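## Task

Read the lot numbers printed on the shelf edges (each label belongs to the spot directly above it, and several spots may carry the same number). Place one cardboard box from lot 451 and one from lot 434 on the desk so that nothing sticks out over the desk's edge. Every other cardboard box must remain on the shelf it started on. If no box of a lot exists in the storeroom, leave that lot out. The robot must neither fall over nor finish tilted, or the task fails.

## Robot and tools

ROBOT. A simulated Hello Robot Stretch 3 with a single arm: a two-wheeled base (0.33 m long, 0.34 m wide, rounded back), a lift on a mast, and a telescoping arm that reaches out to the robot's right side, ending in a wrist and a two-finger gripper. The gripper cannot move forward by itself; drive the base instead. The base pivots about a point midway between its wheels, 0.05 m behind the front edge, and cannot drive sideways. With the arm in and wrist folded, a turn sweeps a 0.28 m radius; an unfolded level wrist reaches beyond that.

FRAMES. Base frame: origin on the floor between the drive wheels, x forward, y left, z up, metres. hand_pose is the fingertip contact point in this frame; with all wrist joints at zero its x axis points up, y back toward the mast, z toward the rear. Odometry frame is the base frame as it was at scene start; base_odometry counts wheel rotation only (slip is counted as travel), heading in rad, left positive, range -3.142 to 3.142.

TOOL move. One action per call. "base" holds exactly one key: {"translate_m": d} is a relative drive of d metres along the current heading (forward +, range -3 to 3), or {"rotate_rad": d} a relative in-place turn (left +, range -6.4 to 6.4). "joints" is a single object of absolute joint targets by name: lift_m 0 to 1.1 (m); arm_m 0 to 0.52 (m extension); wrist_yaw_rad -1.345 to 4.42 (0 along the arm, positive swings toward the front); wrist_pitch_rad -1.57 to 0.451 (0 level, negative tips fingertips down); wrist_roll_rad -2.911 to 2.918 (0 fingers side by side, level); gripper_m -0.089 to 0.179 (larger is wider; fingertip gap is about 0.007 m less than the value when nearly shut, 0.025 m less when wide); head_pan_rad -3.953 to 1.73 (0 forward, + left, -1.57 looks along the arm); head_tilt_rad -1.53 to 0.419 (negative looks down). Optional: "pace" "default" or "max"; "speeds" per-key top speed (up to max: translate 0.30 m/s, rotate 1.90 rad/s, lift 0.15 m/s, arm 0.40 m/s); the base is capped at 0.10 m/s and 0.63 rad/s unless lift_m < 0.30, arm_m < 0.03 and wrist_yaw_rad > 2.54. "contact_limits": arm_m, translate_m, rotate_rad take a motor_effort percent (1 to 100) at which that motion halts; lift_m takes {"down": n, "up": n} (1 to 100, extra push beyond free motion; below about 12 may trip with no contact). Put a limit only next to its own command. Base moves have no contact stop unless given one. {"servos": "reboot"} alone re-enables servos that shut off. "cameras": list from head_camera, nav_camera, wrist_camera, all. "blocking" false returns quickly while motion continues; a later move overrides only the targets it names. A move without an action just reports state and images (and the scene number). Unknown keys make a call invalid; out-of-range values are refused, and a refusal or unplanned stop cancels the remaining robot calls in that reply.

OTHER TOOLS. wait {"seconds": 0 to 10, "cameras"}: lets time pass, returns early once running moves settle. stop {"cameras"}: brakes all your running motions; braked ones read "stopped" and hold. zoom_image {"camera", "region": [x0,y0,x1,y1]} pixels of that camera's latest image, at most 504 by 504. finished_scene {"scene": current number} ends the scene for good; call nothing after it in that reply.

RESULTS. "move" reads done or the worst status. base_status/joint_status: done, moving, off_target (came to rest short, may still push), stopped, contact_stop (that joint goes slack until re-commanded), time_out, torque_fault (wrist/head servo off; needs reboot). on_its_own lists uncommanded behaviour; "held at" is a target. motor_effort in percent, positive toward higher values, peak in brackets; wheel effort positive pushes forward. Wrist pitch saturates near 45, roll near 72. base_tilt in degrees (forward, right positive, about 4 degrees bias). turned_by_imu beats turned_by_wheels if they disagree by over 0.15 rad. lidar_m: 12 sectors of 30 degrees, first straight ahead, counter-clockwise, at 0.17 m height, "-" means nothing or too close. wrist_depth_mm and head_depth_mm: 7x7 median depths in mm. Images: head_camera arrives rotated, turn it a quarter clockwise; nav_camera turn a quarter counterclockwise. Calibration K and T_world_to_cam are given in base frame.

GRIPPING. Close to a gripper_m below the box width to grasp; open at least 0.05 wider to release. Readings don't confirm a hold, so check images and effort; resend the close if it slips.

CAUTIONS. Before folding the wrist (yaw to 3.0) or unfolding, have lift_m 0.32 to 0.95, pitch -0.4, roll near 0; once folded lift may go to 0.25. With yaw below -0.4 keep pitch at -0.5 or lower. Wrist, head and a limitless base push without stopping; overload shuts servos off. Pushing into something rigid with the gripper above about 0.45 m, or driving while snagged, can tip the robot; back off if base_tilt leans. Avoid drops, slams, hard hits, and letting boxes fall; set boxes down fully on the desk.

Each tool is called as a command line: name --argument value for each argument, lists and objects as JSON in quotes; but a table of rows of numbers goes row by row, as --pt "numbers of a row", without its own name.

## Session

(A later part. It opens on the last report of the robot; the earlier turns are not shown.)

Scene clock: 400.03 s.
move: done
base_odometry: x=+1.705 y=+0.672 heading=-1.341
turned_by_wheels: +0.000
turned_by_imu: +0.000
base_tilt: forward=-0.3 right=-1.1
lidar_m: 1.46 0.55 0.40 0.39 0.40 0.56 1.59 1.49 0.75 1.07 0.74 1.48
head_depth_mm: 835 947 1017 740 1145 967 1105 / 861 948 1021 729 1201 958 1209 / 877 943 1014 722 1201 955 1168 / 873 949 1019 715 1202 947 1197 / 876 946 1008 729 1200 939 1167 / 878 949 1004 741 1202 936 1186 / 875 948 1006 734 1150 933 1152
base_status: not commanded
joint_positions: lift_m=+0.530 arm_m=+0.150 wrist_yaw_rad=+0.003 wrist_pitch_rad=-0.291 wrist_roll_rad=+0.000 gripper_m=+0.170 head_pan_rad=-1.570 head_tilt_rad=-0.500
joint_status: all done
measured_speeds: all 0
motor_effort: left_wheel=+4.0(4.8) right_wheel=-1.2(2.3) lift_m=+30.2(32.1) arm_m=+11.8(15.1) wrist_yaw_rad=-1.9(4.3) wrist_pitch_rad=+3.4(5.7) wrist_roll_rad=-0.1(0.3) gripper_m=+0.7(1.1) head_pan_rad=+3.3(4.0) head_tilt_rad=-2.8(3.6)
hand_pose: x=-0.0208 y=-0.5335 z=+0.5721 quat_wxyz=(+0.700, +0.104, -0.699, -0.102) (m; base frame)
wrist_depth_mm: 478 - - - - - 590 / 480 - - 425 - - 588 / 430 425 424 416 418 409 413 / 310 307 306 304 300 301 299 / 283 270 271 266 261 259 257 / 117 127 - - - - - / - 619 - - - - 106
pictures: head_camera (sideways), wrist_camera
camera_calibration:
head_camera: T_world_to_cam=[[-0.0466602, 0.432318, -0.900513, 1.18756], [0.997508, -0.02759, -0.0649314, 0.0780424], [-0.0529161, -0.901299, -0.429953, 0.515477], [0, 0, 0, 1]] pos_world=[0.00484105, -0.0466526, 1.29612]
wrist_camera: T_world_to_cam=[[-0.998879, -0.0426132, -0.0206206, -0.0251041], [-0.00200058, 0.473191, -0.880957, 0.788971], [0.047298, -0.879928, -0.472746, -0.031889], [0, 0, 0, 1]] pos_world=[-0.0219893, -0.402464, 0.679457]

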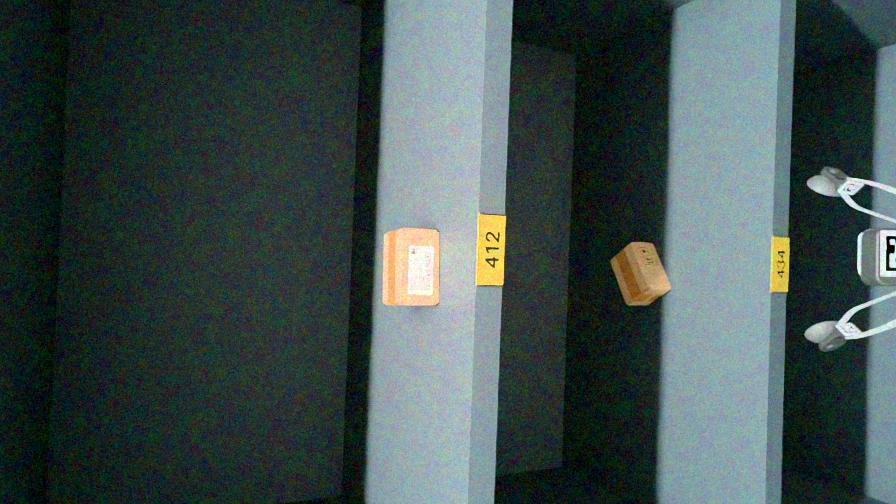

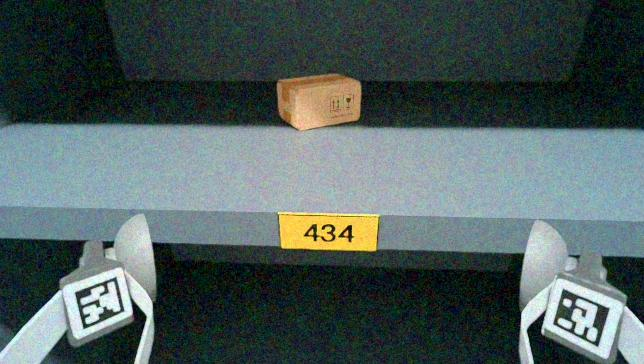

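move --base '{"translate_m": -0.128}' --joints '{"wrist_yaw_rad": 0.44, "lift_m": 0.52}'

move --joints '{"arm_m": 0.385}' --contact_limits '{"arm_m": 38}' --cameras '["wrist_camera"]'

Scene clock: 438.80 s.
move: done
base_odometry: x=+1.676 y=+0.797 heading=-1.341
turned_by_wheels: +0.000
turned_by_imu: +0.000
base_tilt: forward=-0.4 right=-1.2
lidar_m: 1.45 0.55 0.40 0.39 0.41 0.56 1.60 1.38 0.69 1.07 0.82 0.88
head_depth_mm: 788 873 851 740 815 834 903 / 856 947 1013 730 1147 958 1110 / 877 943 1016 722 1196 955 1203 / 875 942 1017 716 1203 947 1193 / 874 954 1016 720 1195 944 1192 / 876 951 1009 714 1206 937 1188 / 873 948 1005 735 1200 936 1185
base_status: done
joint_positions: lift_m=+0.520 arm_m=+0.150 wrist_yaw_rad=+0.437 wrist_pitch_rad=-0.291 wrist_roll_rad=+0.000 gripper_m=+0.170 head_pan_rad=-1.570 head_tilt_rad=-0.500
joint_status: all done
measured_speeds: all 0
motor_effort: left_wheel=-7.3(10.5) right_wheel=-6.3(12.4) lift_m=+24.5(30.0) arm_m=-6.0(6.0) wrist_yaw_rad=+2.3(7.5) wrist_pitch_rad=+3.3(3.5) wrist_roll_rad=+0.0(0.3) gripper_m=+0.7(1.1) head_pan_rad=+2.9(3.5) head_tilt_rad=-2.5(3.3)
hand_pose: x=+0.0795 y=-0.5112 z=+0.5622 quat_wxyz=(+0.706, +0.252, -0.660, +0.051) (m; base frame)
wrist_depth_mm: 422 491 - - - - - / 452 504 - 513 420 - 492 / 486 432 397 392 392 386 382 / - - 337 300 282 279 277 / - 143 - - 263 240 218 / 117 124 812 - - - 208 / 116 703 - - - - 106
pictures: none

Scene clock: 441.77 s.
move: done
base_odometry: x=+1.676 y=+0.797 heading=-1.341
turned_by_wheels: +0.000
turned_by_imu: +0.000
base_tilt: forward=-0.3 right=-1.2
lidar_m: 1.45 0.55 0.40 0.39 0.41 0.56 1.60 1.38 0.68 1.07 0.82 0.89
head_depth_mm: 789 875 851 738 816 832 896 / 860 945 1019 732 1148 960 1039 / 877 946 1017 725 1198 922 623 / 879 945 1017 711 1203 766 1168 / 877 946 1016 723 1199 911 1201 / 875 948 1003 712 1196 936 1188 / 879 948 1007 736 1204 930 1181
base_status: not commanded
joint_positions: lift_m=+0.520 arm_m=+0.385 wrist_yaw_rad=+0.437 wrist_pitch_rad=-0.291 wrist_roll_rad=+0.000 gripper_m=+0.170 head_pan_rad=-1.570 head_tilt_rad=-0.500
joint_status: all done
measured_speeds: all 0
motor_effort: left_wheel=-7.0(7.5) right_wheel=-5.9(6.6) lift_m=+26.4(26.7) arm_m=+14.2(15.0) wrist_yaw_rad=+2.4(3.3) wrist_pitch_rad=+3.3(3.5) wrist_roll_rad=+0.2(0.3) gripper_m=+0.3(1.0) head_pan_rad=+2.8(3.5) head_tilt_rad=-3.0(3.3)
contact_limits: arm_m 38 (drawing in: default 31, maximum 55; extending or still: default 40, maximum 69)
hand_pose: x=+0.0795 y=-0.7462 z=+0.5622 quat_wxyz=(+0.706, +0.252, -0.660, +0.051) (m; base frame)
wrist_depth_mm: 425 489 - - - - - / 436 505 513 - - - - / 402 398 396 244 358 358 351 / 287 285 284 240 263 278 276 / 234 223 222 221 219 217 217 / 117 127 182 181 181 174 179 / 147 150 155 154 154 153 106
pictures: wrist_camera
camera_calibration:
wrist_camera: T_world_to_cam=[[-0.888225, -0.458946, -0.0206094, -0.253597], [-0.200818, 0.428221, -0.881078, 0.863303], [0.413193, -0.778457, -0.472521, -0.181907], [0, 0, 0, 1]] pos_world=[0.0232787, -0.627678, 0.669457]

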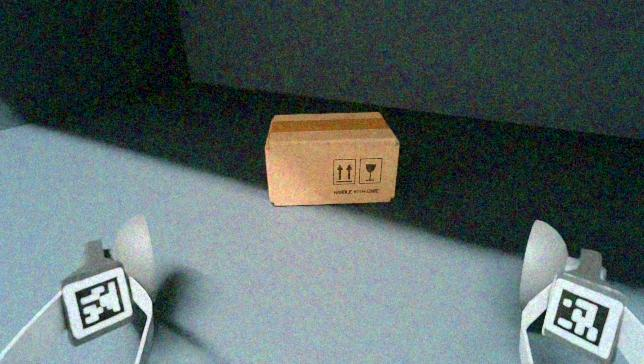

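move --base '{"translate_m": 0.055}' --joints '{"arm_m": 0.492}' --speeds '{"translate_m": 0.036, "arm_m": 0.07}' --contact_limits '{"arm_m": 38}'

move --joints '{"gripper_m": 0.045}' --cameras '["wrist_camera"]'

move --joints '{"gripper_m": 0.02}'

move --joints '{"lift_m": 0.57}' --cameras '["wrist_camera"]'

Scene clock: 461.03 s.
move: done
base_odometry: x=+1.689 y=+0.743 heading=-1.341
turned_by_wheels: +0.000
turned_by_imu: +0.000
base_tilt: forward=-0.3 right=-1.1
lidar_m: 1.45 0.55 0.40 0.39 0.41 0.56 1.60 1.43 0.71 1.07 0.78 1.53
head_depth_mm: 836 935 990 738 961 902 934 / 861 943 1018 733 1196 962 1179 / 874 947 1019 723 1196 784 603 / 871 949 1017 713 1202 796 1197 / 874 948 1011 710 1203 912 1191 / 878 947 1004 740 1199 936 1188 / 877 947 1004 733 1198 934 1183
base_status: done
joint_positions: lift_m=+0.520 arm_m=+0.492 wrist_yaw_rad=+0.437 wrist_pitch_rad=-0.291 wrist_roll_rad=+0.000 gripper_m=+0.170 head_pan_rad=-1.570 head_tilt_rad=-0.500
joint_status: all done
measured_speeds: all 0
motor_effort: left_wheel=+6.6(8.4) right_wheel=+3.0(10.3) lift_m=+30.3(30.8) arm_m=+12.9(15.4) wrist_yaw_rad=+2.0(3.1) wrist_pitch_rad=+3.4(3.5) wrist_roll_rad=+0.0(0.4) gripper_m=+0.7(1.4) head_pan_rad=+2.1(2.7) head_tilt_rad=-2.3(2.8)
contact_limits: arm_m 38 (drawing in: default 31, maximum 55; extending or still: default 40, maximum 69)
hand_pose: x=+0.0795 y=-0.8532 z=+0.5622 quat_wxyz=(+0.706, +0.252, -0.660, +0.051) (m; base frame)
wrist_depth_mm: 373 438 - - - - - / 385 459 - - - - - / 370 397 393 358 331 - - / 285 284 283 279 279 277 261 / 232 221 138 137 149 217 217 / 122 127 126 126 128 173 178 / 146 150 140 139 143 152 106
pictures: none

Scene clock: 462.80 s.
move: done
base_odometry: x=+1.689 y=+0.743 heading=-1.341
turned_by_wheels: +0.000
turned_by_imu: +0.000
base_tilt: forward=-0.4 right=-1.0
lidar_m: 1.45 0.55 0.40 0.39 0.41 0.56 1.60 1.43 0.71 1.07 0.78 1.54
head_depth_mm: 834 936 994 740 958 905 931 / 860 942 1015 733 1202 960 1183 / 873 946 1015 725 1201 779 605 / 873 948 1021 715 1198 790 1203 / 875 948 1015 710 1197 913 1188 / 873 946 1005 738 1205 935 1188 / 877 947 1002 733 1201 932 1183
base_status: not commanded
joint_positions: lift_m=+0.520 arm_m=+0.492 wrist_yaw_rad=+0.438 wrist_pitch_rad=-0.290 wrist_roll_rad=+0.000 gripper_m=+0.046 head_pan_rad=-1.570 head_tilt_rad=-0.500
joint_status: all done
measured_speeds: all 0
motor_effort: left_wheel=+6.3(6.7) right_wheel=+3.8(4.6) lift_m=+30.4(31.4) arm_m=+8.3(12.7) wrist_yaw_rad=+1.3(2.6) wrist_pitch_rad=+3.1(3.5) wrist_roll_rad=+0.0(0.3) gripper_m=-20.1(93.0) head_pan_rad=+1.9(2.6) head_tilt_rad=-1.7(2.9)
contact_limits: arm_m 38 (drawing in: default 31, maximum 55; extending or still: default 40, maximum 69)
hand_pose: x=+0.0798 y=-0.8531 z=+0.5624 quat_wxyz=(+0.706, +0.252, -0.660, +0.052) (m; base frame)
wrist_depth_mm: 373 436 - - - - - / 384 457 - - - - - / 371 398 393 361 336 - - / 286 286 283 281 278 276 262 / 223 224 143 138 143 217 216 / 183 183 127 132 134 173 178 / 160 145 139 143 147 144 152
pictures: wrist_camera
camera_calibration:
wrist_camera: T_world_to_cam=[[-0.887619, -0.460122, -0.0205208, -0.303503], [-0.201032, 0.427126, -0.881561, 0.908799], [0.414391, -0.778365, -0.471624, -0.26563], [0, 0, 0, 1]] pos_world=[0.0233769, -0.734577, 0.669656]

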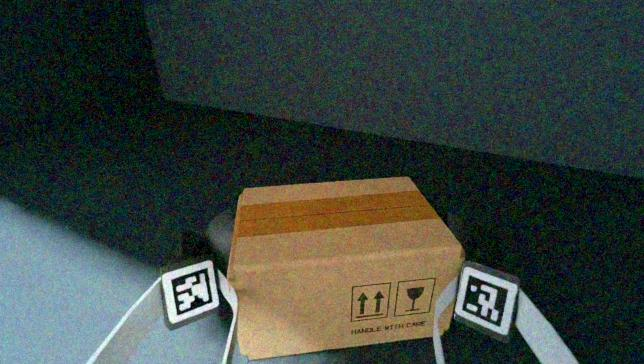

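Scene clock: 463.57 s.
move: done
base_odometry: x=+1.689 y=+0.743 heading=-1.341
turned_by_wheels: +0.000
turned_by_imu: +0.000
base_tilt: forward=-0.3 right=-1.3
lidar_m: 1.46 0.55 0.40 0.39 0.40 0.56 1.60 1.43 0.71 1.07 0.78 1.53
head_depth_mm: 835 936 992 739 957 903 933 / 858 947 1014 730 1196 959 1180 / 876 946 1016 720 1197 782 606 / 875 944 1018 716 1198 791 1196 / 875 945 1016 708 1202 913 1193 / 876 947 1003 739 1201 939 1186 / 874 951 1005 734 1198 931 1182
base_status: not commanded
joint_positions: lift_m=+0.520 arm_m=+0.492 wrist_yaw_rad=+0.438 wrist_pitch_rad=-0.289 wrist_roll_rad=+0.000 gripper_m=+0.021 head_pan_rad=-1.570 head_tilt_rad=-0.500
joint_status: all done
measured_speeds: all 0
motor_effort: left_wheel=+6.6(6.6) right_wheel=+3.6(4.2) lift_m=+29.1(30.5) arm_m=+7.6(9.0) wrist_yaw_rad=+0.2(1.9) wrist_pitch_rad=+3.0(3.2) wrist_roll_rad=+0.1(0.3) gripper_m=-29.1(97.6) head_pan_rad=+1.5(2.4) head_tilt_rad=-1.7(2.7)
contact_limits: arm_m 38 (drawing in: default 31, maximum 55; extending or still: default 40, maximum 69)
hand_pose: x=+0.0799 y=-0.8532 z=+0.5626 quat_wxyz=(+0.705, +0.252, -0.660, +0.053) (m; base frame)
wrist_depth_mm: 375 436 - - - - - / 384 456 - - - - - / 376 399 392 363 338 - - / 288 285 284 283 279 278 263 / 225 222 142 138 144 218 217 / 184 183 129 132 136 173 178 / 160 146 140 143 149 144 152
pictures: none

Scene clock: 464.87 s.
move: done
base_odometry: x=+1.689 y=+0.743 heading=-1.341
turned_by_wheels: +0.000
turned_by_imu: +0.000
base_tilt: forward=-0.4 right=-1.3
lidar_m: 1.46 0.55 0.40 0.39 0.41 0.56 1.60 1.43 0.71 1.07 0.78 1.53
head_depth_mm: 837 935 993 739 964 906 933 / 859 947 1019 729 1194 958 1129 / 876 944 1019 719 1197 688 579 / 876 944 1019 714 1203 861 1190 / 873 948 1014 708 1199 916 1193 / 875 946 1005 738 1199 937 1185 / 878 947 1009 735 1196 934 1180
base_status: not commanded
joint_positions: lift_m=+0.570 arm_m=+0.492 wrist_yaw_rad=+0.438 wrist_pitch_rad=-0.293 wrist_roll_rad=+0.000 gripper_m=+0.024 head_pan_rad=-1.570 head_tilt_rad=-0.500
joint_status: all done
measured_speeds: all 0
motor_effort: left_wheel=+6.4(6.9) right_wheel=+3.4(4.2) lift_m=+28.6(34.1) arm_m=+4.0(7.4) wrist_yaw_rad=+0.9(2.1) wrist_pitch_rad=+3.8(3.9) wrist_roll_rad=+0.2(0.3) gripper_m=-12.5(29.4) head_pan_rad=+1.4(2.2) head_tilt_rad=-1.0(2.6)
contact_limits: arm_m 38 (drawing in: default 31, maximum 55; extending or still: default 40, maximum 69)
hand_pose: x=+0.0797 y=-0.8528 z=+0.6116 quat_wxyz=(+0.706, +0.253, -0.660, +0.051) (m; base frame)
wrist_depth_mm: 375 436 - - - - - / 383 457 - - - - - / 398 467 460 - - - - / 385 386 384 383 180 - - / 303 305 150 139 145 296 284 / 249 250 128 132 136 243 242 / 218 199 138 142 150 196 207
pictures: wrist_camera
camera_calibration:
wrist_camera: T_world_to_cam=[[-0.887659, -0.46004, -0.0206097, -0.302318], [-0.202325, 0.429813, -0.879958, 0.953443], [0.413674, -0.776932, -0.474605, -0.239146], [0, 0, 0, 1]] pos_world=[0.0234787, -0.73468, 0.719259]

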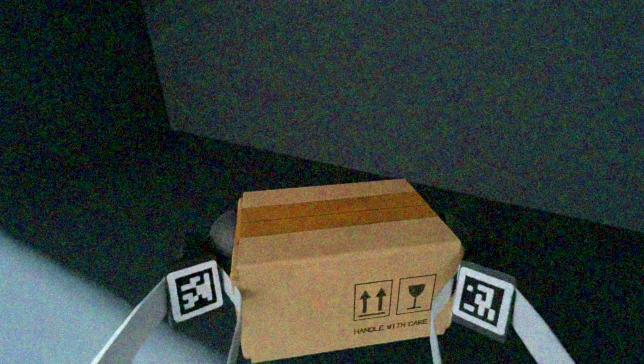

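move --joints '{"arm_m": 0.0, "gripper_m": 0.01}' --speeds '{"arm_m": 0.25}' --cameras '["wrist_camera"]'

move --base '{"translate_m": -1.2}' --joints '{"wrist_yaw_rad": 0.0, "lift_m": 0.8}'

move --base '{"translate_m": -0.6}' --cameras '["wrist_camera"]'

move --base '{"rotate_rad": 1.6}'

Scene clock: 501.10 s.
move: off_target
base_odometry: x=+1.689 y=+0.743 heading=-1.341
turned_by_wheels: +0.000
turned_by_imu: +0.000
base_tilt: forward=-0.2 right=-1.1
lidar_m: 1.46 0.55 0.40 0.39 0.41 0.56 1.60 1.43 0.71 1.07 0.78 1.54
head_depth_mm: 832 937 995 739 961 901 935 / 856 945 1018 732 1201 960 1178 / 878 948 1019 722 1195 955 1213 / 877 948 1017 715 1201 947 1189 / 875 944 1015 710 1202 941 1194 / 873 947 999 740 1204 934 1186 / 874 945 1008 732 1204 936 1185
base_status: not commanded
joint_positions: lift_m=+0.570 arm_m=+0.001 wrist_yaw_rad=+0.438 wrist_pitch_rad=-0.293 wrist_roll_rad=+0.000 gripper_m=+0.014 head_pan_rad=-1.570 head_tilt_rad=-0.500
joint_status: gripper_m off_target (ended at +0.014, target +0.010); the others done
measured_speeds: all 0
motor_effort: left_wheel=+6.1(6.8) right_wheel=+3.4(4.7) lift_m=+31.1(32.2) arm_m=-12.4(14.5) wrist_yaw_rad=+2.4(2.4) wrist_pitch_rad=+3.9(4.0) wrist_roll_rad=+0.0(0.3) gripper_m=-13.5(85.4) head_pan_rad=+0.8(2.1) head_tilt_rad=-1.0(2.2)
hand_pose: x=+0.0797 y=-0.3614 z=+0.6115 quat_wxyz=(+0.706, +0.253, -0.660, +0.051) (m; base frame)
wrist_depth_mm: - 522 - - - - - / - 567 - - - - - / - - 536 498 491 487 484 / - - 610 447 406 387 378 / - - 142 139 145 151 337 / 978 986 127 131 136 - - / 849 791 136 141 147 - -
pictures: wrist_camera
camera_calibration:
wrist_camera: T_world_to_cam=[[-0.887643, -0.460065, -0.0207378, -0.0761685], [-0.202382, 0.43013, -0.87979, 0.742191], [0.413681, -0.776742, -0.474911, 0.142905], [0, 0, 0, 1]] pos_world=[0.0234787, -0.243281, 0.719259]

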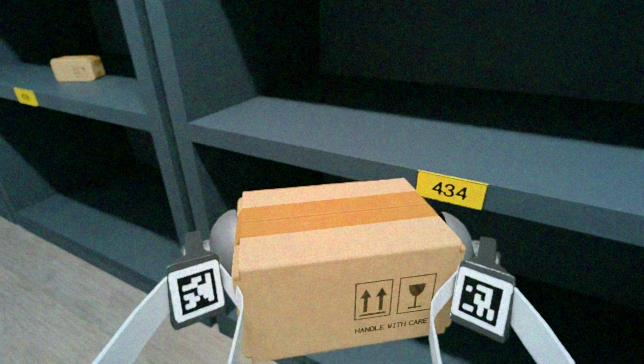

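Scene clock: 514.23 s.
move: done
base_odometry: x=+1.416 y=+1.912 heading=-1.341
turned_by_wheels: +0.000
turned_by_imu: -0.001
base_tilt: forward=-0.3 right=-1.2
lidar_m: 1.50 0.56 0.42 0.40 0.42 0.58 1.15 1.20 1.65 0.61 1.03 0.96
head_depth_mm: 2773 2933 3153 2855 2121 1633 1319 / 490 530 587 2676 2112 1622 1316 / 746 883 826 665 733 806 484 / 864 935 1007 714 1181 951 464 / 864 937 1008 706 1184 941 1136 / 865 932 997 698 1182 937 1187 / 866 932 995 731 1187 905 1178
base_status: done
joint_positions: lift_m=+0.800 arm_m=+0.001 wrist_yaw_rad=+0.003 wrist_pitch_rad=-0.294 wrist_roll_rad=+0.000 gripper_m=+0.014 head_pan_rad=-1.570 head_tilt_rad=-0.500
joint_status: all done
measured_speeds: all 0
motor_effort: left_wheel=-2.8(10.0) right_wheel=-9.0(14.5) lift_m=+31.2(35.2) arm_m=-7.5(13.0) wrist_yaw_rad=-2.6(6.4) wrist_pitch_rad=+3.9(4.0) wrist_roll_rad=-0.1(0.4) gripper_m=-14.3(14.6) head_pan_rad=+0.0(1.6) head_tilt_rad=-0.4(2.2)
hand_pose: x=-0.0209 y=-0.3839 z=+0.8415 quat_wxyz=(+0.700, +0.105, -0.699, -0.103) (m; base frame)
wrist_depth_mm: - - - - - - - / - - - - - - - / - - - - - - - / - - - 171 180 - - / - - 143 139 145 - - / - - 127 131 136 - - / - - 135 141 528 - -
pictures: none

Scene clock: 521.37 s.
move: done
base_odometry: x=+1.279 y=+2.496 heading=-1.341
turned_by_wheels: +0.000
turned_by_imu: +0.000
base_tilt: forward=-0.4 right=-1.2
lidar_m: 1.53 0.57 0.42 0.41 0.43 0.58 0.56 0.58 0.80 2.26 0.76 1.46
head_depth_mm: 1672 1624 1574 1540 1519 1484 1309 / 2489 2388 2330 2243 2010 1623 1313 / 2800 3043 3232 2968 2082 1610 483 / 2769 2969 3270 2938 2076 1597 464 / 2818 3031 3251 2946 2063 1573 1229 / 2788 2991 3261 2861 2042 1575 1292 / 2780 3007 3144 2846 2020 1474 1285
base_status: done
joint_positions: lift_m=+0.800 arm_m=+0.001 wrist_yaw_rad=+0.002 wrist_pitch_rad=-0.294 wrist_roll_rad=+0.000 gripper_m=+0.014 head_pan_rad=-1.570 head_tilt_rad=-0.500
joint_status: not commanded
measured_speeds: all 0
motor_effort: left_wheel=-1.1(12.3) right_wheel=-10.5(14.0) lift_m=+29.9(31.3) arm_m=-5.4(8.3) wrist_yaw_rad=-0.6(4.3) wrist_pitch_rad=+4.0(4.1) wrist_roll_rad=+0.1(0.4) gripper_m=-14.5(14.8) head_pan_rad=-1.0(1.3) head_tilt_rad=-0.2(1.4)
hand_pose: x=-0.0209 y=-0.3839 z=+0.8415 quat_wxyz=(+0.700, +0.105, -0.699, -0.103) (m; base frame)
wrist_depth_mm: - - - - - - - / - - - - - - - / - - - - - - - / - - - - - - - / - - 148 139 145 - - / - - 127 132 136 126 - / - - 137 142 - - -
pictures: wrist_camera
camera_calibration:
wrist_camera: T_world_to_cam=[[-0.998893, -0.042244, -0.0206771, -0.0130293], [-0.00189607, 0.475442, -0.879745, 0.955295], [0.0469947, -0.878732, -0.474996, 0.229501], [0, 0, 0, 1]] pos_world=[-0.0219889, -0.253067, 0.949159]

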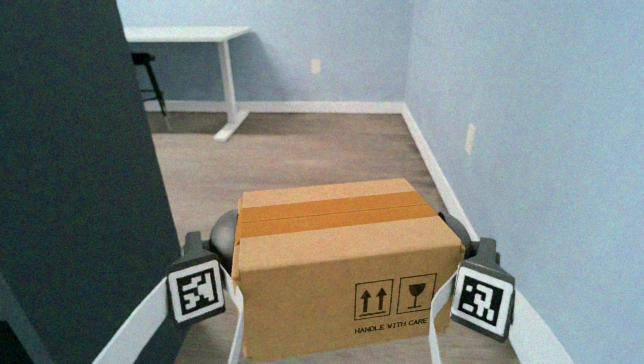

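Scene clock: 525.00 s.
move: done
base_odometry: x=+1.279 y=+2.496 heading=+0.259
turned_by_wheels: +1.600
turned_by_imu: +1.575
base_tilt: forward=-0.3 right=-1.2
lidar_m: 0.41 0.43 0.58 0.56 0.58 0.81 2.42 0.76 1.47 1.45 0.57 0.42
head_depth_mm: 1895 2044 2203 2078 1681 1595 1326 / 3380 2919 3034 2529 2101 1610 1317 / 3485 3732 - 2987 2082 1612 483 / 3512 3739 - 2900 2073 1599 463 / 2782 2965 3230 2747 2050 1597 1236 / 1568 1608 1666 1729 1782 1529 1292 / 1076 1101 1127 1159 1189 1231 1222
base_status: done
joint_positions: lift_m=+0.800 arm_m=+0.001 wrist_yaw_rad=+0.002 wrist_pitch_rad=-0.294 wrist_roll_rad=+0.000 gripper_m=+0.014 head_pan_rad=-1.570 head_tilt_rad=-0.500
joint_status: not commanded
measured_speeds: all 0
motor_effort: left_wheel=-8.6(12.9) right_wheel=+8.8(12.7) lift_m=+29.6(30.8) arm_m=-11.6(12.1) wrist_yaw_rad=-3.1(4.2) wrist_pitch_rad=+3.9(4.1) wrist_roll_rad=+0.1(0.3) gripper_m=-14.3(14.6) head_pan_rad=-1.6(2.0) head_tilt_rad=+0.2(1.1)
hand_pose: x=-0.0210 y=-0.3839 z=+0.8415 quat_wxyz=(+0.700, +0.104, -0.699, -0.103) (m; base frame)
wrist_depth_mm: 480 - - - - - - / 487 - - - - - - / 490 - - - - - - / 492 - - - - - - / 497 - 142 139 145 - - / 500 - 127 131 136 - - / 476 - 136 142 - - -
pictures: none

move --base '{"translate_m": -1.25}' --joints '{"wrist_yaw_rad": 1.57, "head_pan_rad": -1.57, "head_tilt_rad": -0.5}'

move --base '{"translate_m": -1.25}' --cameras '["head_camera", "wrist_camera"]'

Scene clock: 548.57 s.
move: done
base_odometry: x=+0.071 y=+2.176 heading=+0.258
turned_by_wheels: +0.000
turned_by_imu: -0.001
base_tilt: forward=-0.3 right=-1.1
lidar_m: 1.65 0.81 0.61 0.59 0.62 0.86 2.09 1.84 2.65 0.67 0.47 0.63
head_depth_mm: 3416 3662 - 3050 2130 1629 1327 / 3368 3669 3817 3014 2108 1623 1317 / 3421 3694 - 2996 2092 1597 1308 / 3331 3560 3754 2936 2084 1601 1311 / 1268 1351 1455 1570 1713 1495 1297 / 698 721 750 775 810 847 890 / 482 493 504 518 532 559 625
base_status: done
joint_positions: lift_m=+0.800 arm_m=+0.001 wrist_yaw_rad=+1.567 wrist_pitch_rad=-0.294 wrist_roll_rad=+0.000 gripper_m=+0.014 head_pan_rad=-1.570 head_tilt_rad=-0.500
joint_status: all done
measured_speeds: all 0
motor_effort: left_wheel=-8.7(12.8) right_wheel=-1.6(11.7) lift_m=+27.4(30.0) arm_m=-5.5(13.5) wrist_yaw_rad=+3.2(6.0) wrist_pitch_rad=+3.9(4.0) wrist_roll_rad=+0.0(0.4) gripper_m=-13.9(14.7) head_pan_rad=-3.1(3.3) head_tilt_rad=+0.8(1.9)
hand_pose: x=+0.2169 y=-0.1466 z=+0.8415 quat_wxyz=(+0.569, +0.567, -0.422, +0.420) (m; base frame)
wrist_depth_mm: - - - - - - - / - - - - - - - / - - - - - - - / - - - - - - - / - - 148 139 145 - - / - - 127 131 136 - - / - - 137 142 - 119 -
pictures: none

Scene clock: 562.20 s.
move: done
base_odometry: x=-1.138 y=+1.857 heading=+0.258
turned_by_wheels: +0.000
turned_by_imu: -0.001
base_tilt: forward=-0.2 right=-1.1
lidar_m: 1.71 0.86 0.64 0.62 0.64 0.89 0.86 0.90 0.89 1.60 1.98 1.48
head_depth_mm: 2561 2512 2367 1382 953 1114 1176 / 3361 3592 3441 1358 948 1565 1318 / 3365 3668 3564 1345 941 1557 1312 / 3392 3616 3785 2947 2066 1600 1299 / 3127 3573 3889 2924 2064 1586 1294 / 3375 3626 3839 2898 2057 1578 1296 / 3369 3545 3673 2876 2026 1566 1287
base_status: done
joint_positions: lift_m=+0.800 arm_m=+0.001 wrist_yaw_rad=+1.567 wrist_pitch_rad=-0.294 wrist_roll_rad=+0.000 gripper_m=+0.014 head_pan_rad=-1.570 head_tilt_rad=-0.500
joint_status: not commanded
measured_speeds: all 0
motor_effort: left_wheel=-7.5(13.2) right_wheel=-2.7(11.7) lift_m=+26.7(29.1) arm_m=+2.1(6.2) wrist_yaw_rad=+2.0(4.2) wrist_pitch_rad=+3.8(4.0) wrist_roll_rad=+0.2(0.4) gripper_m=-14.0(14.8) head_pan_rad=-3.6(3.8) head_tilt_rad=+2.2(2.7)
hand_pose: x=+0.2169 y=-0.1466 z=+0.8415 quat_wxyz=(+0.569, +0.567, -0.422, +0.420) (m; base frame)
wrist_depth_mm: - - - - - - - / - - - - - - - / - - - - - - - / - - - - - - - / - - 148 139 145 - - / - - 127 131 136 - - / - - 137 142 - - -
pictures: head_camera (sideways), wrist_camera
camera_calibration:
head_camera: T_world_to_cam=[[-0.0466171, 0.432321, -0.900514, 1.18756], [0.997505, -0.0276992, -0.064936, 0.0780435], [-0.0530167, -0.901294, -0.429951, 0.515475], [0, 0, 0, 1]] pos_world=[0.0048409, -0.0466526, 1.29612]
wrist_camera: T_world_to_cam=[[0.0355807, -0.999153, -0.0206522, -0.130219], [-0.475442, 0.00125322, -0.879746, 0.876125], [0.879027, 0.0411209, -0.474995, 0.381227], [0, 0, 0, 1]] pos_world=[0.0860701, -0.146883, 0.949159]

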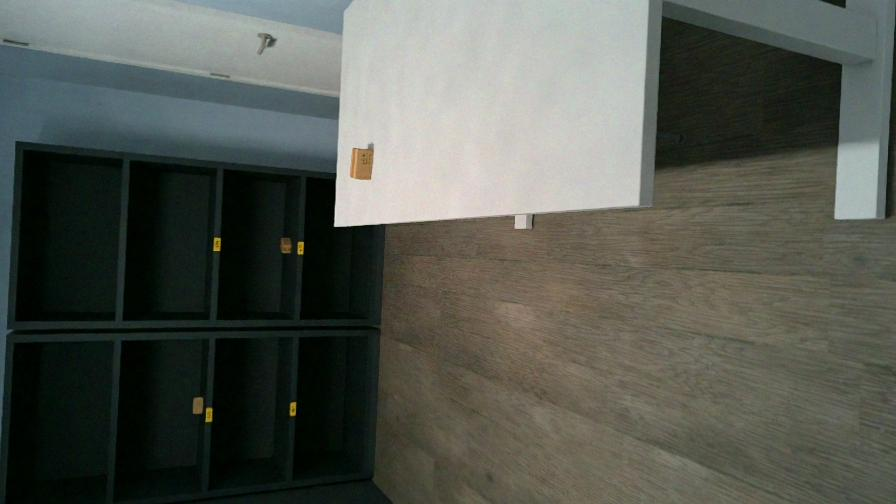

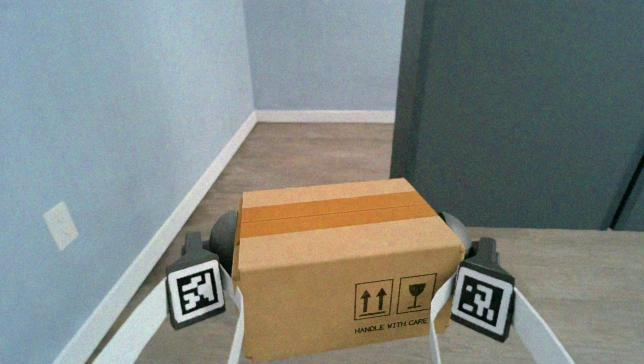

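move --base '{"translate_m": -0.25}' --joints '{"wrist_yaw_rad": 0.0}'

move --joints '{"arm_m": 0.41, "lift_m": 0.74}' --speeds '{"arm_m": 0.2}' --cameras '["head_camera", "wrist_camera"]'

Scene clock: 581.50 s.
move: done
base_odometry: x=-1.380 y=+1.793 heading=+0.258
turned_by_wheels: +0.000
turned_by_imu: +0.000
base_tilt: forward=-0.3 right=-1.1
lidar_m: 1.72 0.87 0.64 0.62 0.65 0.63 0.61 0.64 0.81 0.80 2.32 1.72
head_depth_mm: 1909 1855 1800 1372 960 1526 1326 / 2830 2740 2397 1351 950 1469 1253 / 3420 3675 3895 1341 944 1050 483 / 3412 3633 3508 1333 936 1554 464 / 3406 3609 3765 1413 925 1538 1202 / 3161 3547 3821 2898 2026 1576 1290 / 3424 3627 3877 2867 2029 1574 1291
base_status: done
joint_positions: lift_m=+0.800 arm_m=+0.001 wrist_yaw_rad=+0.003 wrist_pitch_rad=-0.294 wrist_roll_rad=+0.000 gripper_m=+0.014 head_pan_rad=-1.570 head_tilt_rad=-0.500
joint_status: all done
measured_speeds: all 0
motor_effort: left_wheel=-3.6(13.1) right_wheel=-8.2(11.2) lift_m=+26.1(27.9) arm_m=+6.3(6.3) wrist_yaw_rad=-2.8(7.5) wrist_pitch_rad=+3.8(4.1) wrist_roll_rad=+0.1(0.3) gripper_m=-13.8(14.6) head_pan_rad=-3.2(3.7) head_tilt_rad=+2.2(3.3)
hand_pose: x=-0.0209 y=-0.3839 z=+0.8415 quat_wxyz=(+0.700, +0.105, -0.699, -0.103) (m; base frame)
wrist_depth_mm: - - - - - - - / - - - - - - - / - - - - - - - / - - 544 171 170 - - / - - 148 139 144 - - / - - 127 131 136 - - / - - 137 142 151 - -
pictures: none

Scene clock: 585.27 s.
move: done
base_odometry: x=-1.380 y=+1.793 heading=+0.258
turned_by_wheels: +0.000
turned_by_imu: +0.000
base_tilt: forward=-0.3 right=-1.1
lidar_m: 1.72 0.86 0.64 0.62 0.65 0.63 0.61 0.64 0.80 0.80 2.32 1.72
head_depth_mm: 1903 1835 1800 1368 956 1529 1260 / 2776 2736 2389 1355 943 431 357 / 3414 3604 3901 1348 589 1469 1199 / 3358 3605 3531 1333 618 1554 1304 / 3338 3613 3853 1411 923 1545 1298 / 3206 3602 3884 2899 2041 1583 1296 / 3390 3692 3882 2850 2028 1574 1283
base_status: not commanded
joint_positions: lift_m=+0.740 arm_m=+0.410 wrist_yaw_rad=+0.003 wrist_pitch_rad=-0.294 wrist_roll_rad=+0.000 gripper_m=+0.014 head_pan_rad=-1.570 head_tilt_rad=-0.500
joint_status: all done
measured_speeds: all 0
motor_effort: left_wheel=-3.7(4.3) right_wheel=-8.0(8.4) lift_m=+31.5(33.9) arm_m=+13.2(15.4) wrist_yaw_rad=-3.2(4.2) wrist_pitch_rad=+3.9(4.1) wrist_roll_rad=+0.1(0.3) gripper_m=-14.1(14.6) head_pan_rad=-2.9(3.7) head_tilt_rad=+2.7(3.3)
hand_pose: x=-0.0209 y=-0.7932 z=+0.7814 quat_wxyz=(+0.700, +0.105, -0.699, -0.103) (m; base frame)
wrist_depth_mm: - - - - - - - / - - - - - - - / - - - - - - - / - - - 171 170 - - / - - 142 139 145 - - / - - 127 131 136 - - / - - 135 141 148 - -
pictures: head_camera (sideways), wrist_camera
camera_calibration:
head_camera: T_world_to_cam=[[-0.0465293, 0.432324, -0.900517, 1.18757], [0.997504, -0.0278285, -0.0649006, 0.0779916], [-0.0531181, -0.901289, -0.42995, 0.515474], [0, 0, 0, 1]] pos_world=[0.00484087, -0.0466527, 1.29612]
wrist_camera: T_world_to_cam=[[-0.998893, -0.0422383, -0.0206926, -0.031547], [-0.00189655, 0.475757, -0.879574, 1.09721], [0.0469964, -0.878562, -0.475311, -0.158358], [0, 0, 0, 1]] pos_world=[-0.0219889, -0.662468, 0.88916]

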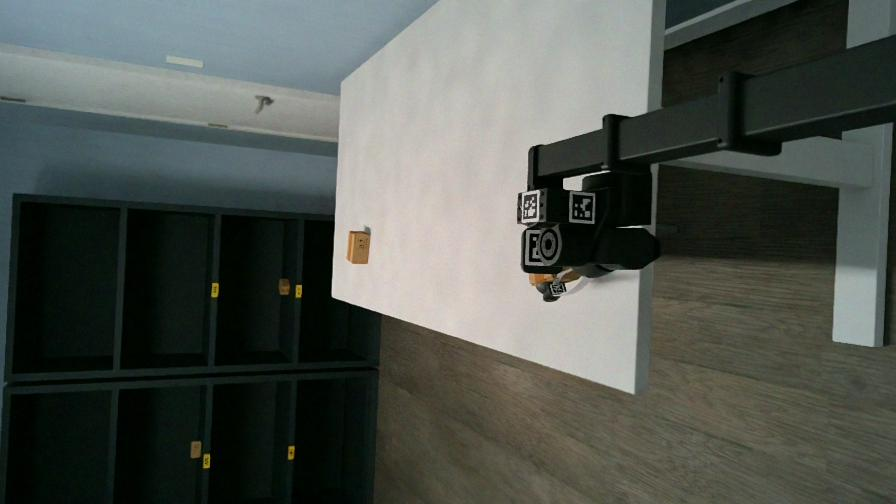

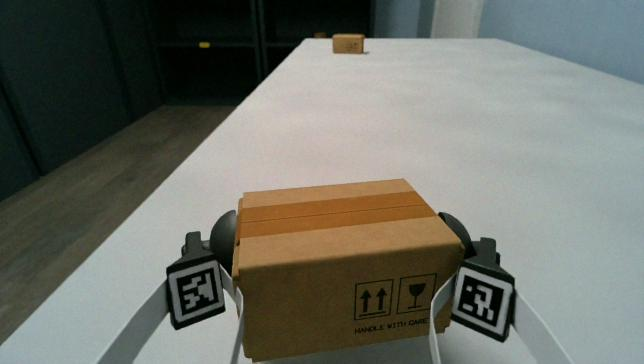

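move --joints '{"lift_m": 0.71}'

move --joints '{"lift_m": 0.697}' --speeds '{"lift_m": 0.03}' --contact_limits '{"lift_m": {"down": 14}}' --cameras '["wrist_camera"]'

Scene clock: 592.10 s.
move: done
base_odometry: x=-1.380 y=+1.793 heading=+0.258
turned_by_wheels: +0.000
turned_by_imu: +0.000
base_tilt: forward=-0.2 right=-1.3
lidar_m: 1.72 0.86 0.64 0.62 0.65 0.63 0.61 0.64 0.81 0.80 2.32 1.72
head_depth_mm: 1899 1859 1788 1379 955 1521 1320 / 2786 2672 2419 1363 942 519 389 / 3406 3597 3872 1338 612 1035 1192 / 3407 3666 3495 1340 713 1513 1307 / 3404 3616 3842 1415 922 1538 1303 / 3180 3550 3881 2886 2032 1592 1294 / 3419 3731 3853 2828 2022 1566 1287
base_status: not commanded
joint_positions: lift_m=+0.710 arm_m=+0.410 wrist_yaw_rad=+0.003 wrist_pitch_rad=-0.294 wrist_roll_rad=+0.000 gripper_m=+0.014 head_pan_rad=-1.570 head_tilt_rad=-0.500
joint_status: all done
measured_speeds: all 0
motor_effort: left_wheel=-3.5(4.2) right_wheel=-7.5(8.2) lift_m=+23.4(26.1) arm_m=+12.5(13.4) wrist_yaw_rad=-2.8(3.5) wrist_pitch_rad=+4.0(4.1) wrist_roll_rad=+0.1(0.3) gripper_m=-14.2(14.5) head_pan_rad=-2.2(2.9) head_tilt_rad=+3.0(3.6)
hand_pose: x=-0.0209 y=-0.7932 z=+0.7514 quat_wxyz=(+0.700, +0.105, -0.699, -0.103) (m; base frame)
wrist_depth_mm: - - - - - - - / - - - - - - - / - - - - - - - / - - - 170 170 - - / - - 142 139 144 - - / - - 127 132 136 - - / - - 135 141 148 - -
pictures: none

Scene clock: 592.97 s.
move: done
base_odometry: x=-1.380 y=+1.793 heading=+0.258
turned_by_wheels: +0.000
turned_by_imu: +0.000
base_tilt: forward=-0.2 right=-1.3
lidar_m: 1.72 0.86 0.64 0.62 0.65 0.63 0.61 0.64 0.81 0.80 2.32 1.73
head_depth_mm: 1893 1843 1796 1379 957 1527 1329 / 2832 2703 2388 1359 947 815 392 / 3393 3667 3834 1344 632 1034 1199 / 3385 3700 3570 1331 715 1501 1300 / 3362 3638 3892 1419 926 1538 1300 / 3146 3544 3863 2913 2044 1579 1296 / 3416 3681 3939 2871 2043 1571 1287
base_status: not commanded
joint_positions: lift_m=+0.697 arm_m=+0.410 wrist_yaw_rad=+0.002 wrist_pitch_rad=-0.253 wrist_roll_rad=+0.000 gripper_m=+0.014 head_pan_rad=-1.570 head_tilt_rad=-0.500
joint_status: all done
measured_speeds: all 0
motor_effort: left_wheel=-3.5(4.1) right_wheel=-7.8(8.1) lift_m=+19.4(24.7) arm_m=+12.4(13.2) wrist_yaw_rad=-2.2(3.8) wrist_pitch_rad=-3.5(4.0) wrist_roll_rad=+0.3(0.3) gripper_m=-14.5(14.6) head_pan_rad=-2.4(2.6) head_tilt_rad=+3.1(3.5)
contact_limits: lift_m down 14 (down: maximum 72; up: maximum 65)
hand_pose: x=-0.0209 y=-0.7970 z=+0.7481 quat_wxyz=(+0.702, +0.090, -0.701, -0.089) (m; base frame)
wrist_depth_mm: - - - - - - - / - - - - - - - / - - - - - - - / - - - 170 169 - - / - - 142 139 144 - - / - - 127 131 136 - - / - - 135 141 148 - -
pictures: wrist_camera
camera_calibration:
wrist_camera: T_world_to_cam=[[-0.998903, -0.0427726, -0.0190617, -0.0340644], [-0.00169746, 0.439865, -0.898062, 1.05494], [0.046797, -0.897045, -0.439455, -0.218979], [0, 0, 0, 1]] pos_world=[-0.0219888, -0.661922, 0.850521]

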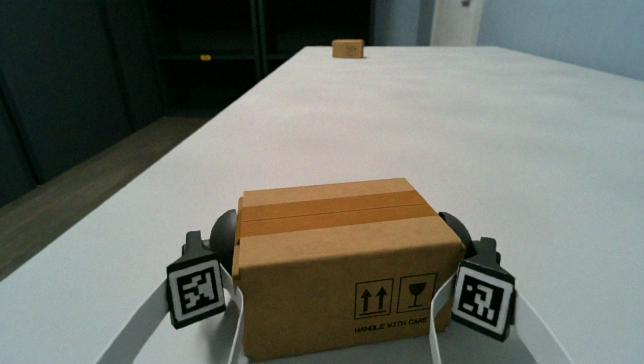

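move --joints '{"lift_m": 0.702}' --speeds '{"lift_m": 0.03}'

move --joints '{"gripper_m": 0.17}'

move --joints '{"arm_m": 0.15}' --speeds '{"arm_m": 0.25}' --cameras '["head_camera", "wrist_camera"]'

Scene clock: 600.27 s.
move: done
base_odometry: x=-1.380 y=+1.793 heading=+0.258
turned_by_wheels: +0.000
turned_by_imu: +0.000
base_tilt: forward=-0.4 right=-1.2
lidar_m: 1.72 0.87 0.64 0.62 0.65 0.63 0.61 0.64 0.81 0.80 2.32 1.73
head_depth_mm: 1909 1849 1794 1380 951 1525 1327 / 2834 2705 2417 1353 949 813 388 / 3409 3679 3843 1343 628 1030 1195 / 3396 3673 3498 1337 716 1491 1299 / 3393 3653 3869 1406 925 1536 1293 / 3233 3554 3808 2863 2044 1583 1285 / 3425 3683 3931 2882 2034 1586 1289
base_status: not commanded
joint_positions: lift_m=+0.702 arm_m=+0.410 wrist_yaw_rad=+0.002 wrist_pitch_rad=-0.271 wrist_roll_rad=+0.000 gripper_m=+0.014 head_pan_rad=-1.570 head_tilt_rad=-0.500
joint_status: all done
measured_speeds: all 0
motor_effort: left_wheel=-3.7(4.4) right_wheel=-8.0(8.0) lift_m=+30.3(30.6) arm_m=+12.4(12.8) wrist_yaw_rad=-2.8(3.5) wrist_pitch_rad=-0.2(3.6) wrist_roll_rad=-0.1(0.3) gripper_m=-14.1(14.6) head_pan_rad=-1.8(2.4) head_tilt_rad=+3.2(3.8)
hand_pose: x=-0.0210 y=-0.7954 z=+0.7489 quat_wxyz=(+0.701, +0.097, -0.700, -0.095) (m; base frame)
wrist_depth_mm: - - - - - - - / - - - - - - - / - - - - - - - / - - - 168 168 - - / - - 139 138 144 - - / - - 127 132 136 - - / - - 134 142 148 - -
pictures: none

Scene clock: 602.37 s.
move: done
base_odometry: x=-1.380 y=+1.793 heading=+0.258
turned_by_wheels: +0.000
turned_by_imu: +0.000
base_tilt: forward=-0.4 right=-1.2
lidar_m: 1.72 0.87 0.64 0.62 0.65 0.63 0.61 0.64 0.81 0.80 2.32 1.72
head_depth_mm: 1907 1847 1790 1374 958 1536 1321 / 2830 2707 2415 1367 943 809 388 / 3421 3653 3815 1349 627 1031 1201 / 3347 3670 3514 1329 716 1499 1303 / 3360 3685 3831 1413 925 1546 1302 / 3224 3555 3867 2902 2023 1583 1290 / 3347 3674 3841 2851 2037 1563 1288
base_status: not commanded
joint_positions: lift_m=+0.702 arm_m=+0.410 wrist_yaw_rad=-0.001 wrist_pitch_rad=-0.283 wrist_roll_rad=+0.000 gripper_m=+0.170 head_pan_rad=-1.570 head_tilt_rad=-0.500
joint_status: all done
measured_speeds: all 0
motor_effort: left_wheel=-3.6(4.2) right_wheel=-7.2(8.2) lift_m=+29.3(30.7) arm_m=+12.2(12.8) wrist_yaw_rad=-0.2(3.2) wrist_pitch_rad=+1.9(2.1) wrist_roll_rad=+0.0(0.3) gripper_m=+0.5(82.0) head_pan_rad=-1.6(2.2) head_tilt_rad=+3.7(3.7)
hand_pose: x=-0.0219 y=-0.7943 z=+0.7460 quat_wxyz=(+0.700, +0.100, -0.700, -0.101) (m; base frame)
wrist_depth_mm: - - - - - - - / - - - - - - - / - - - - - - - / - - 162 162 161 - - / - 143 134 133 138 - - / - 124 128 134 137 - - / - - 139 143 148 - 106
pictures: none

Scene clock: 605.37 s.
move: done
base_odometry: x=-1.380 y=+1.793 heading=+0.258
turned_by_wheels: +0.000
turned_by_imu: +0.000
base_tilt: forward=-0.4 right=-1.2
lidar_m: 1.72 0.87 0.64 0.62 0.65 0.63 0.61 0.64 0.81 0.80 2.32 1.73
head_depth_mm: 1914 1839 1797 1381 954 1534 1320 / 2795 2744 2392 1359 947 1472 402 / 3384 3603 3876 1347 939 1069 383 / 3409 3578 3525 1332 886 1545 407 / 3371 3591 3867 1411 923 1488 1295 / 3183 3555 3834 2883 2042 1584 1298 / 3391 3733 3903 2853 2005 1573 1292
base_status: not commanded
joint_positions: lift_m=+0.702 arm_m=+0.150 wrist_yaw_rad=-0.001 wrist_pitch_rad=-0.284 wrist_roll_rad=+0.000 gripper_m=+0.170 head_pan_rad=-1.570 head_tilt_rad=-0.500
joint_status: all done
measured_speeds: all 0
motor_effort: left_wheel=-3.6(4.2) right_wheel=-6.3(7.6) lift_m=+28.8(30.1) arm_m=-12.3(14.6) wrist_yaw_rad=+1.5(2.1) wrist_pitch_rad=+2.1(2.2) wrist_roll_rad=+0.0(0.3) gripper_m=+0.6(1.0) head_pan_rad=-1.0(2.1) head_tilt_rad=+4.2(4.3)
hand_pose: x=-0.0219 y=-0.5342 z=+0.7458 quat_wxyz=(+0.700, +0.100, -0.700, -0.101) (m; base frame)
wrist_depth_mm: - - - - - - - / - - - 360 - - - / - - - 367 - - - / - - - - - - - / - - - - - 140 - / 123 141 - - - - - / 116 951 999 960 970 908 106
pictures: head_camera (sideways), wrist_camera
camera_calibration:
head_camera: T_world_to_cam=[[-0.0465293, 0.432324, -0.900517, 1.18757], [0.997504, -0.0278285, -0.0649006, 0.0779916], [-0.0531181, -0.901289, -0.42995, 0.515474], [0, 0, 0, 1]] pos_world=[0.00484087, -0.0466527, 1.29612]
wrist_camera: T_world_to_cam=[[-0.999053, -0.0384585, -0.0203529, -0.0205923], [0.0000375695, 0.46699, -0.884263, 0.941511], [0.043512, -0.883426, -0.466546, 0.0431389], [0, 0, 0, 1]] pos_world=[-0.0224853, -0.402358, 0.85225]

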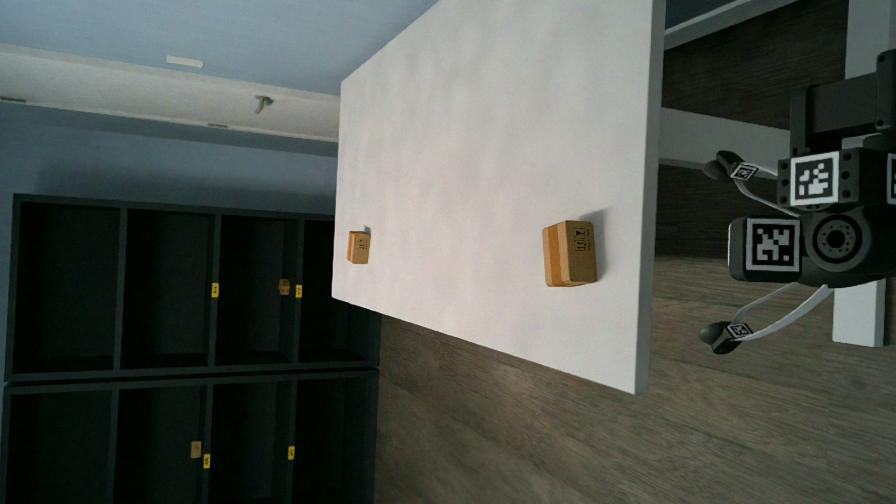

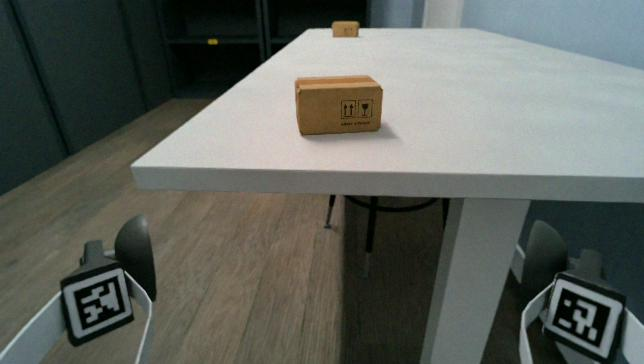

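Both boxes are on the desk, well inside its edges.

finished_scene --scene 2

The scene is finished: the task was done.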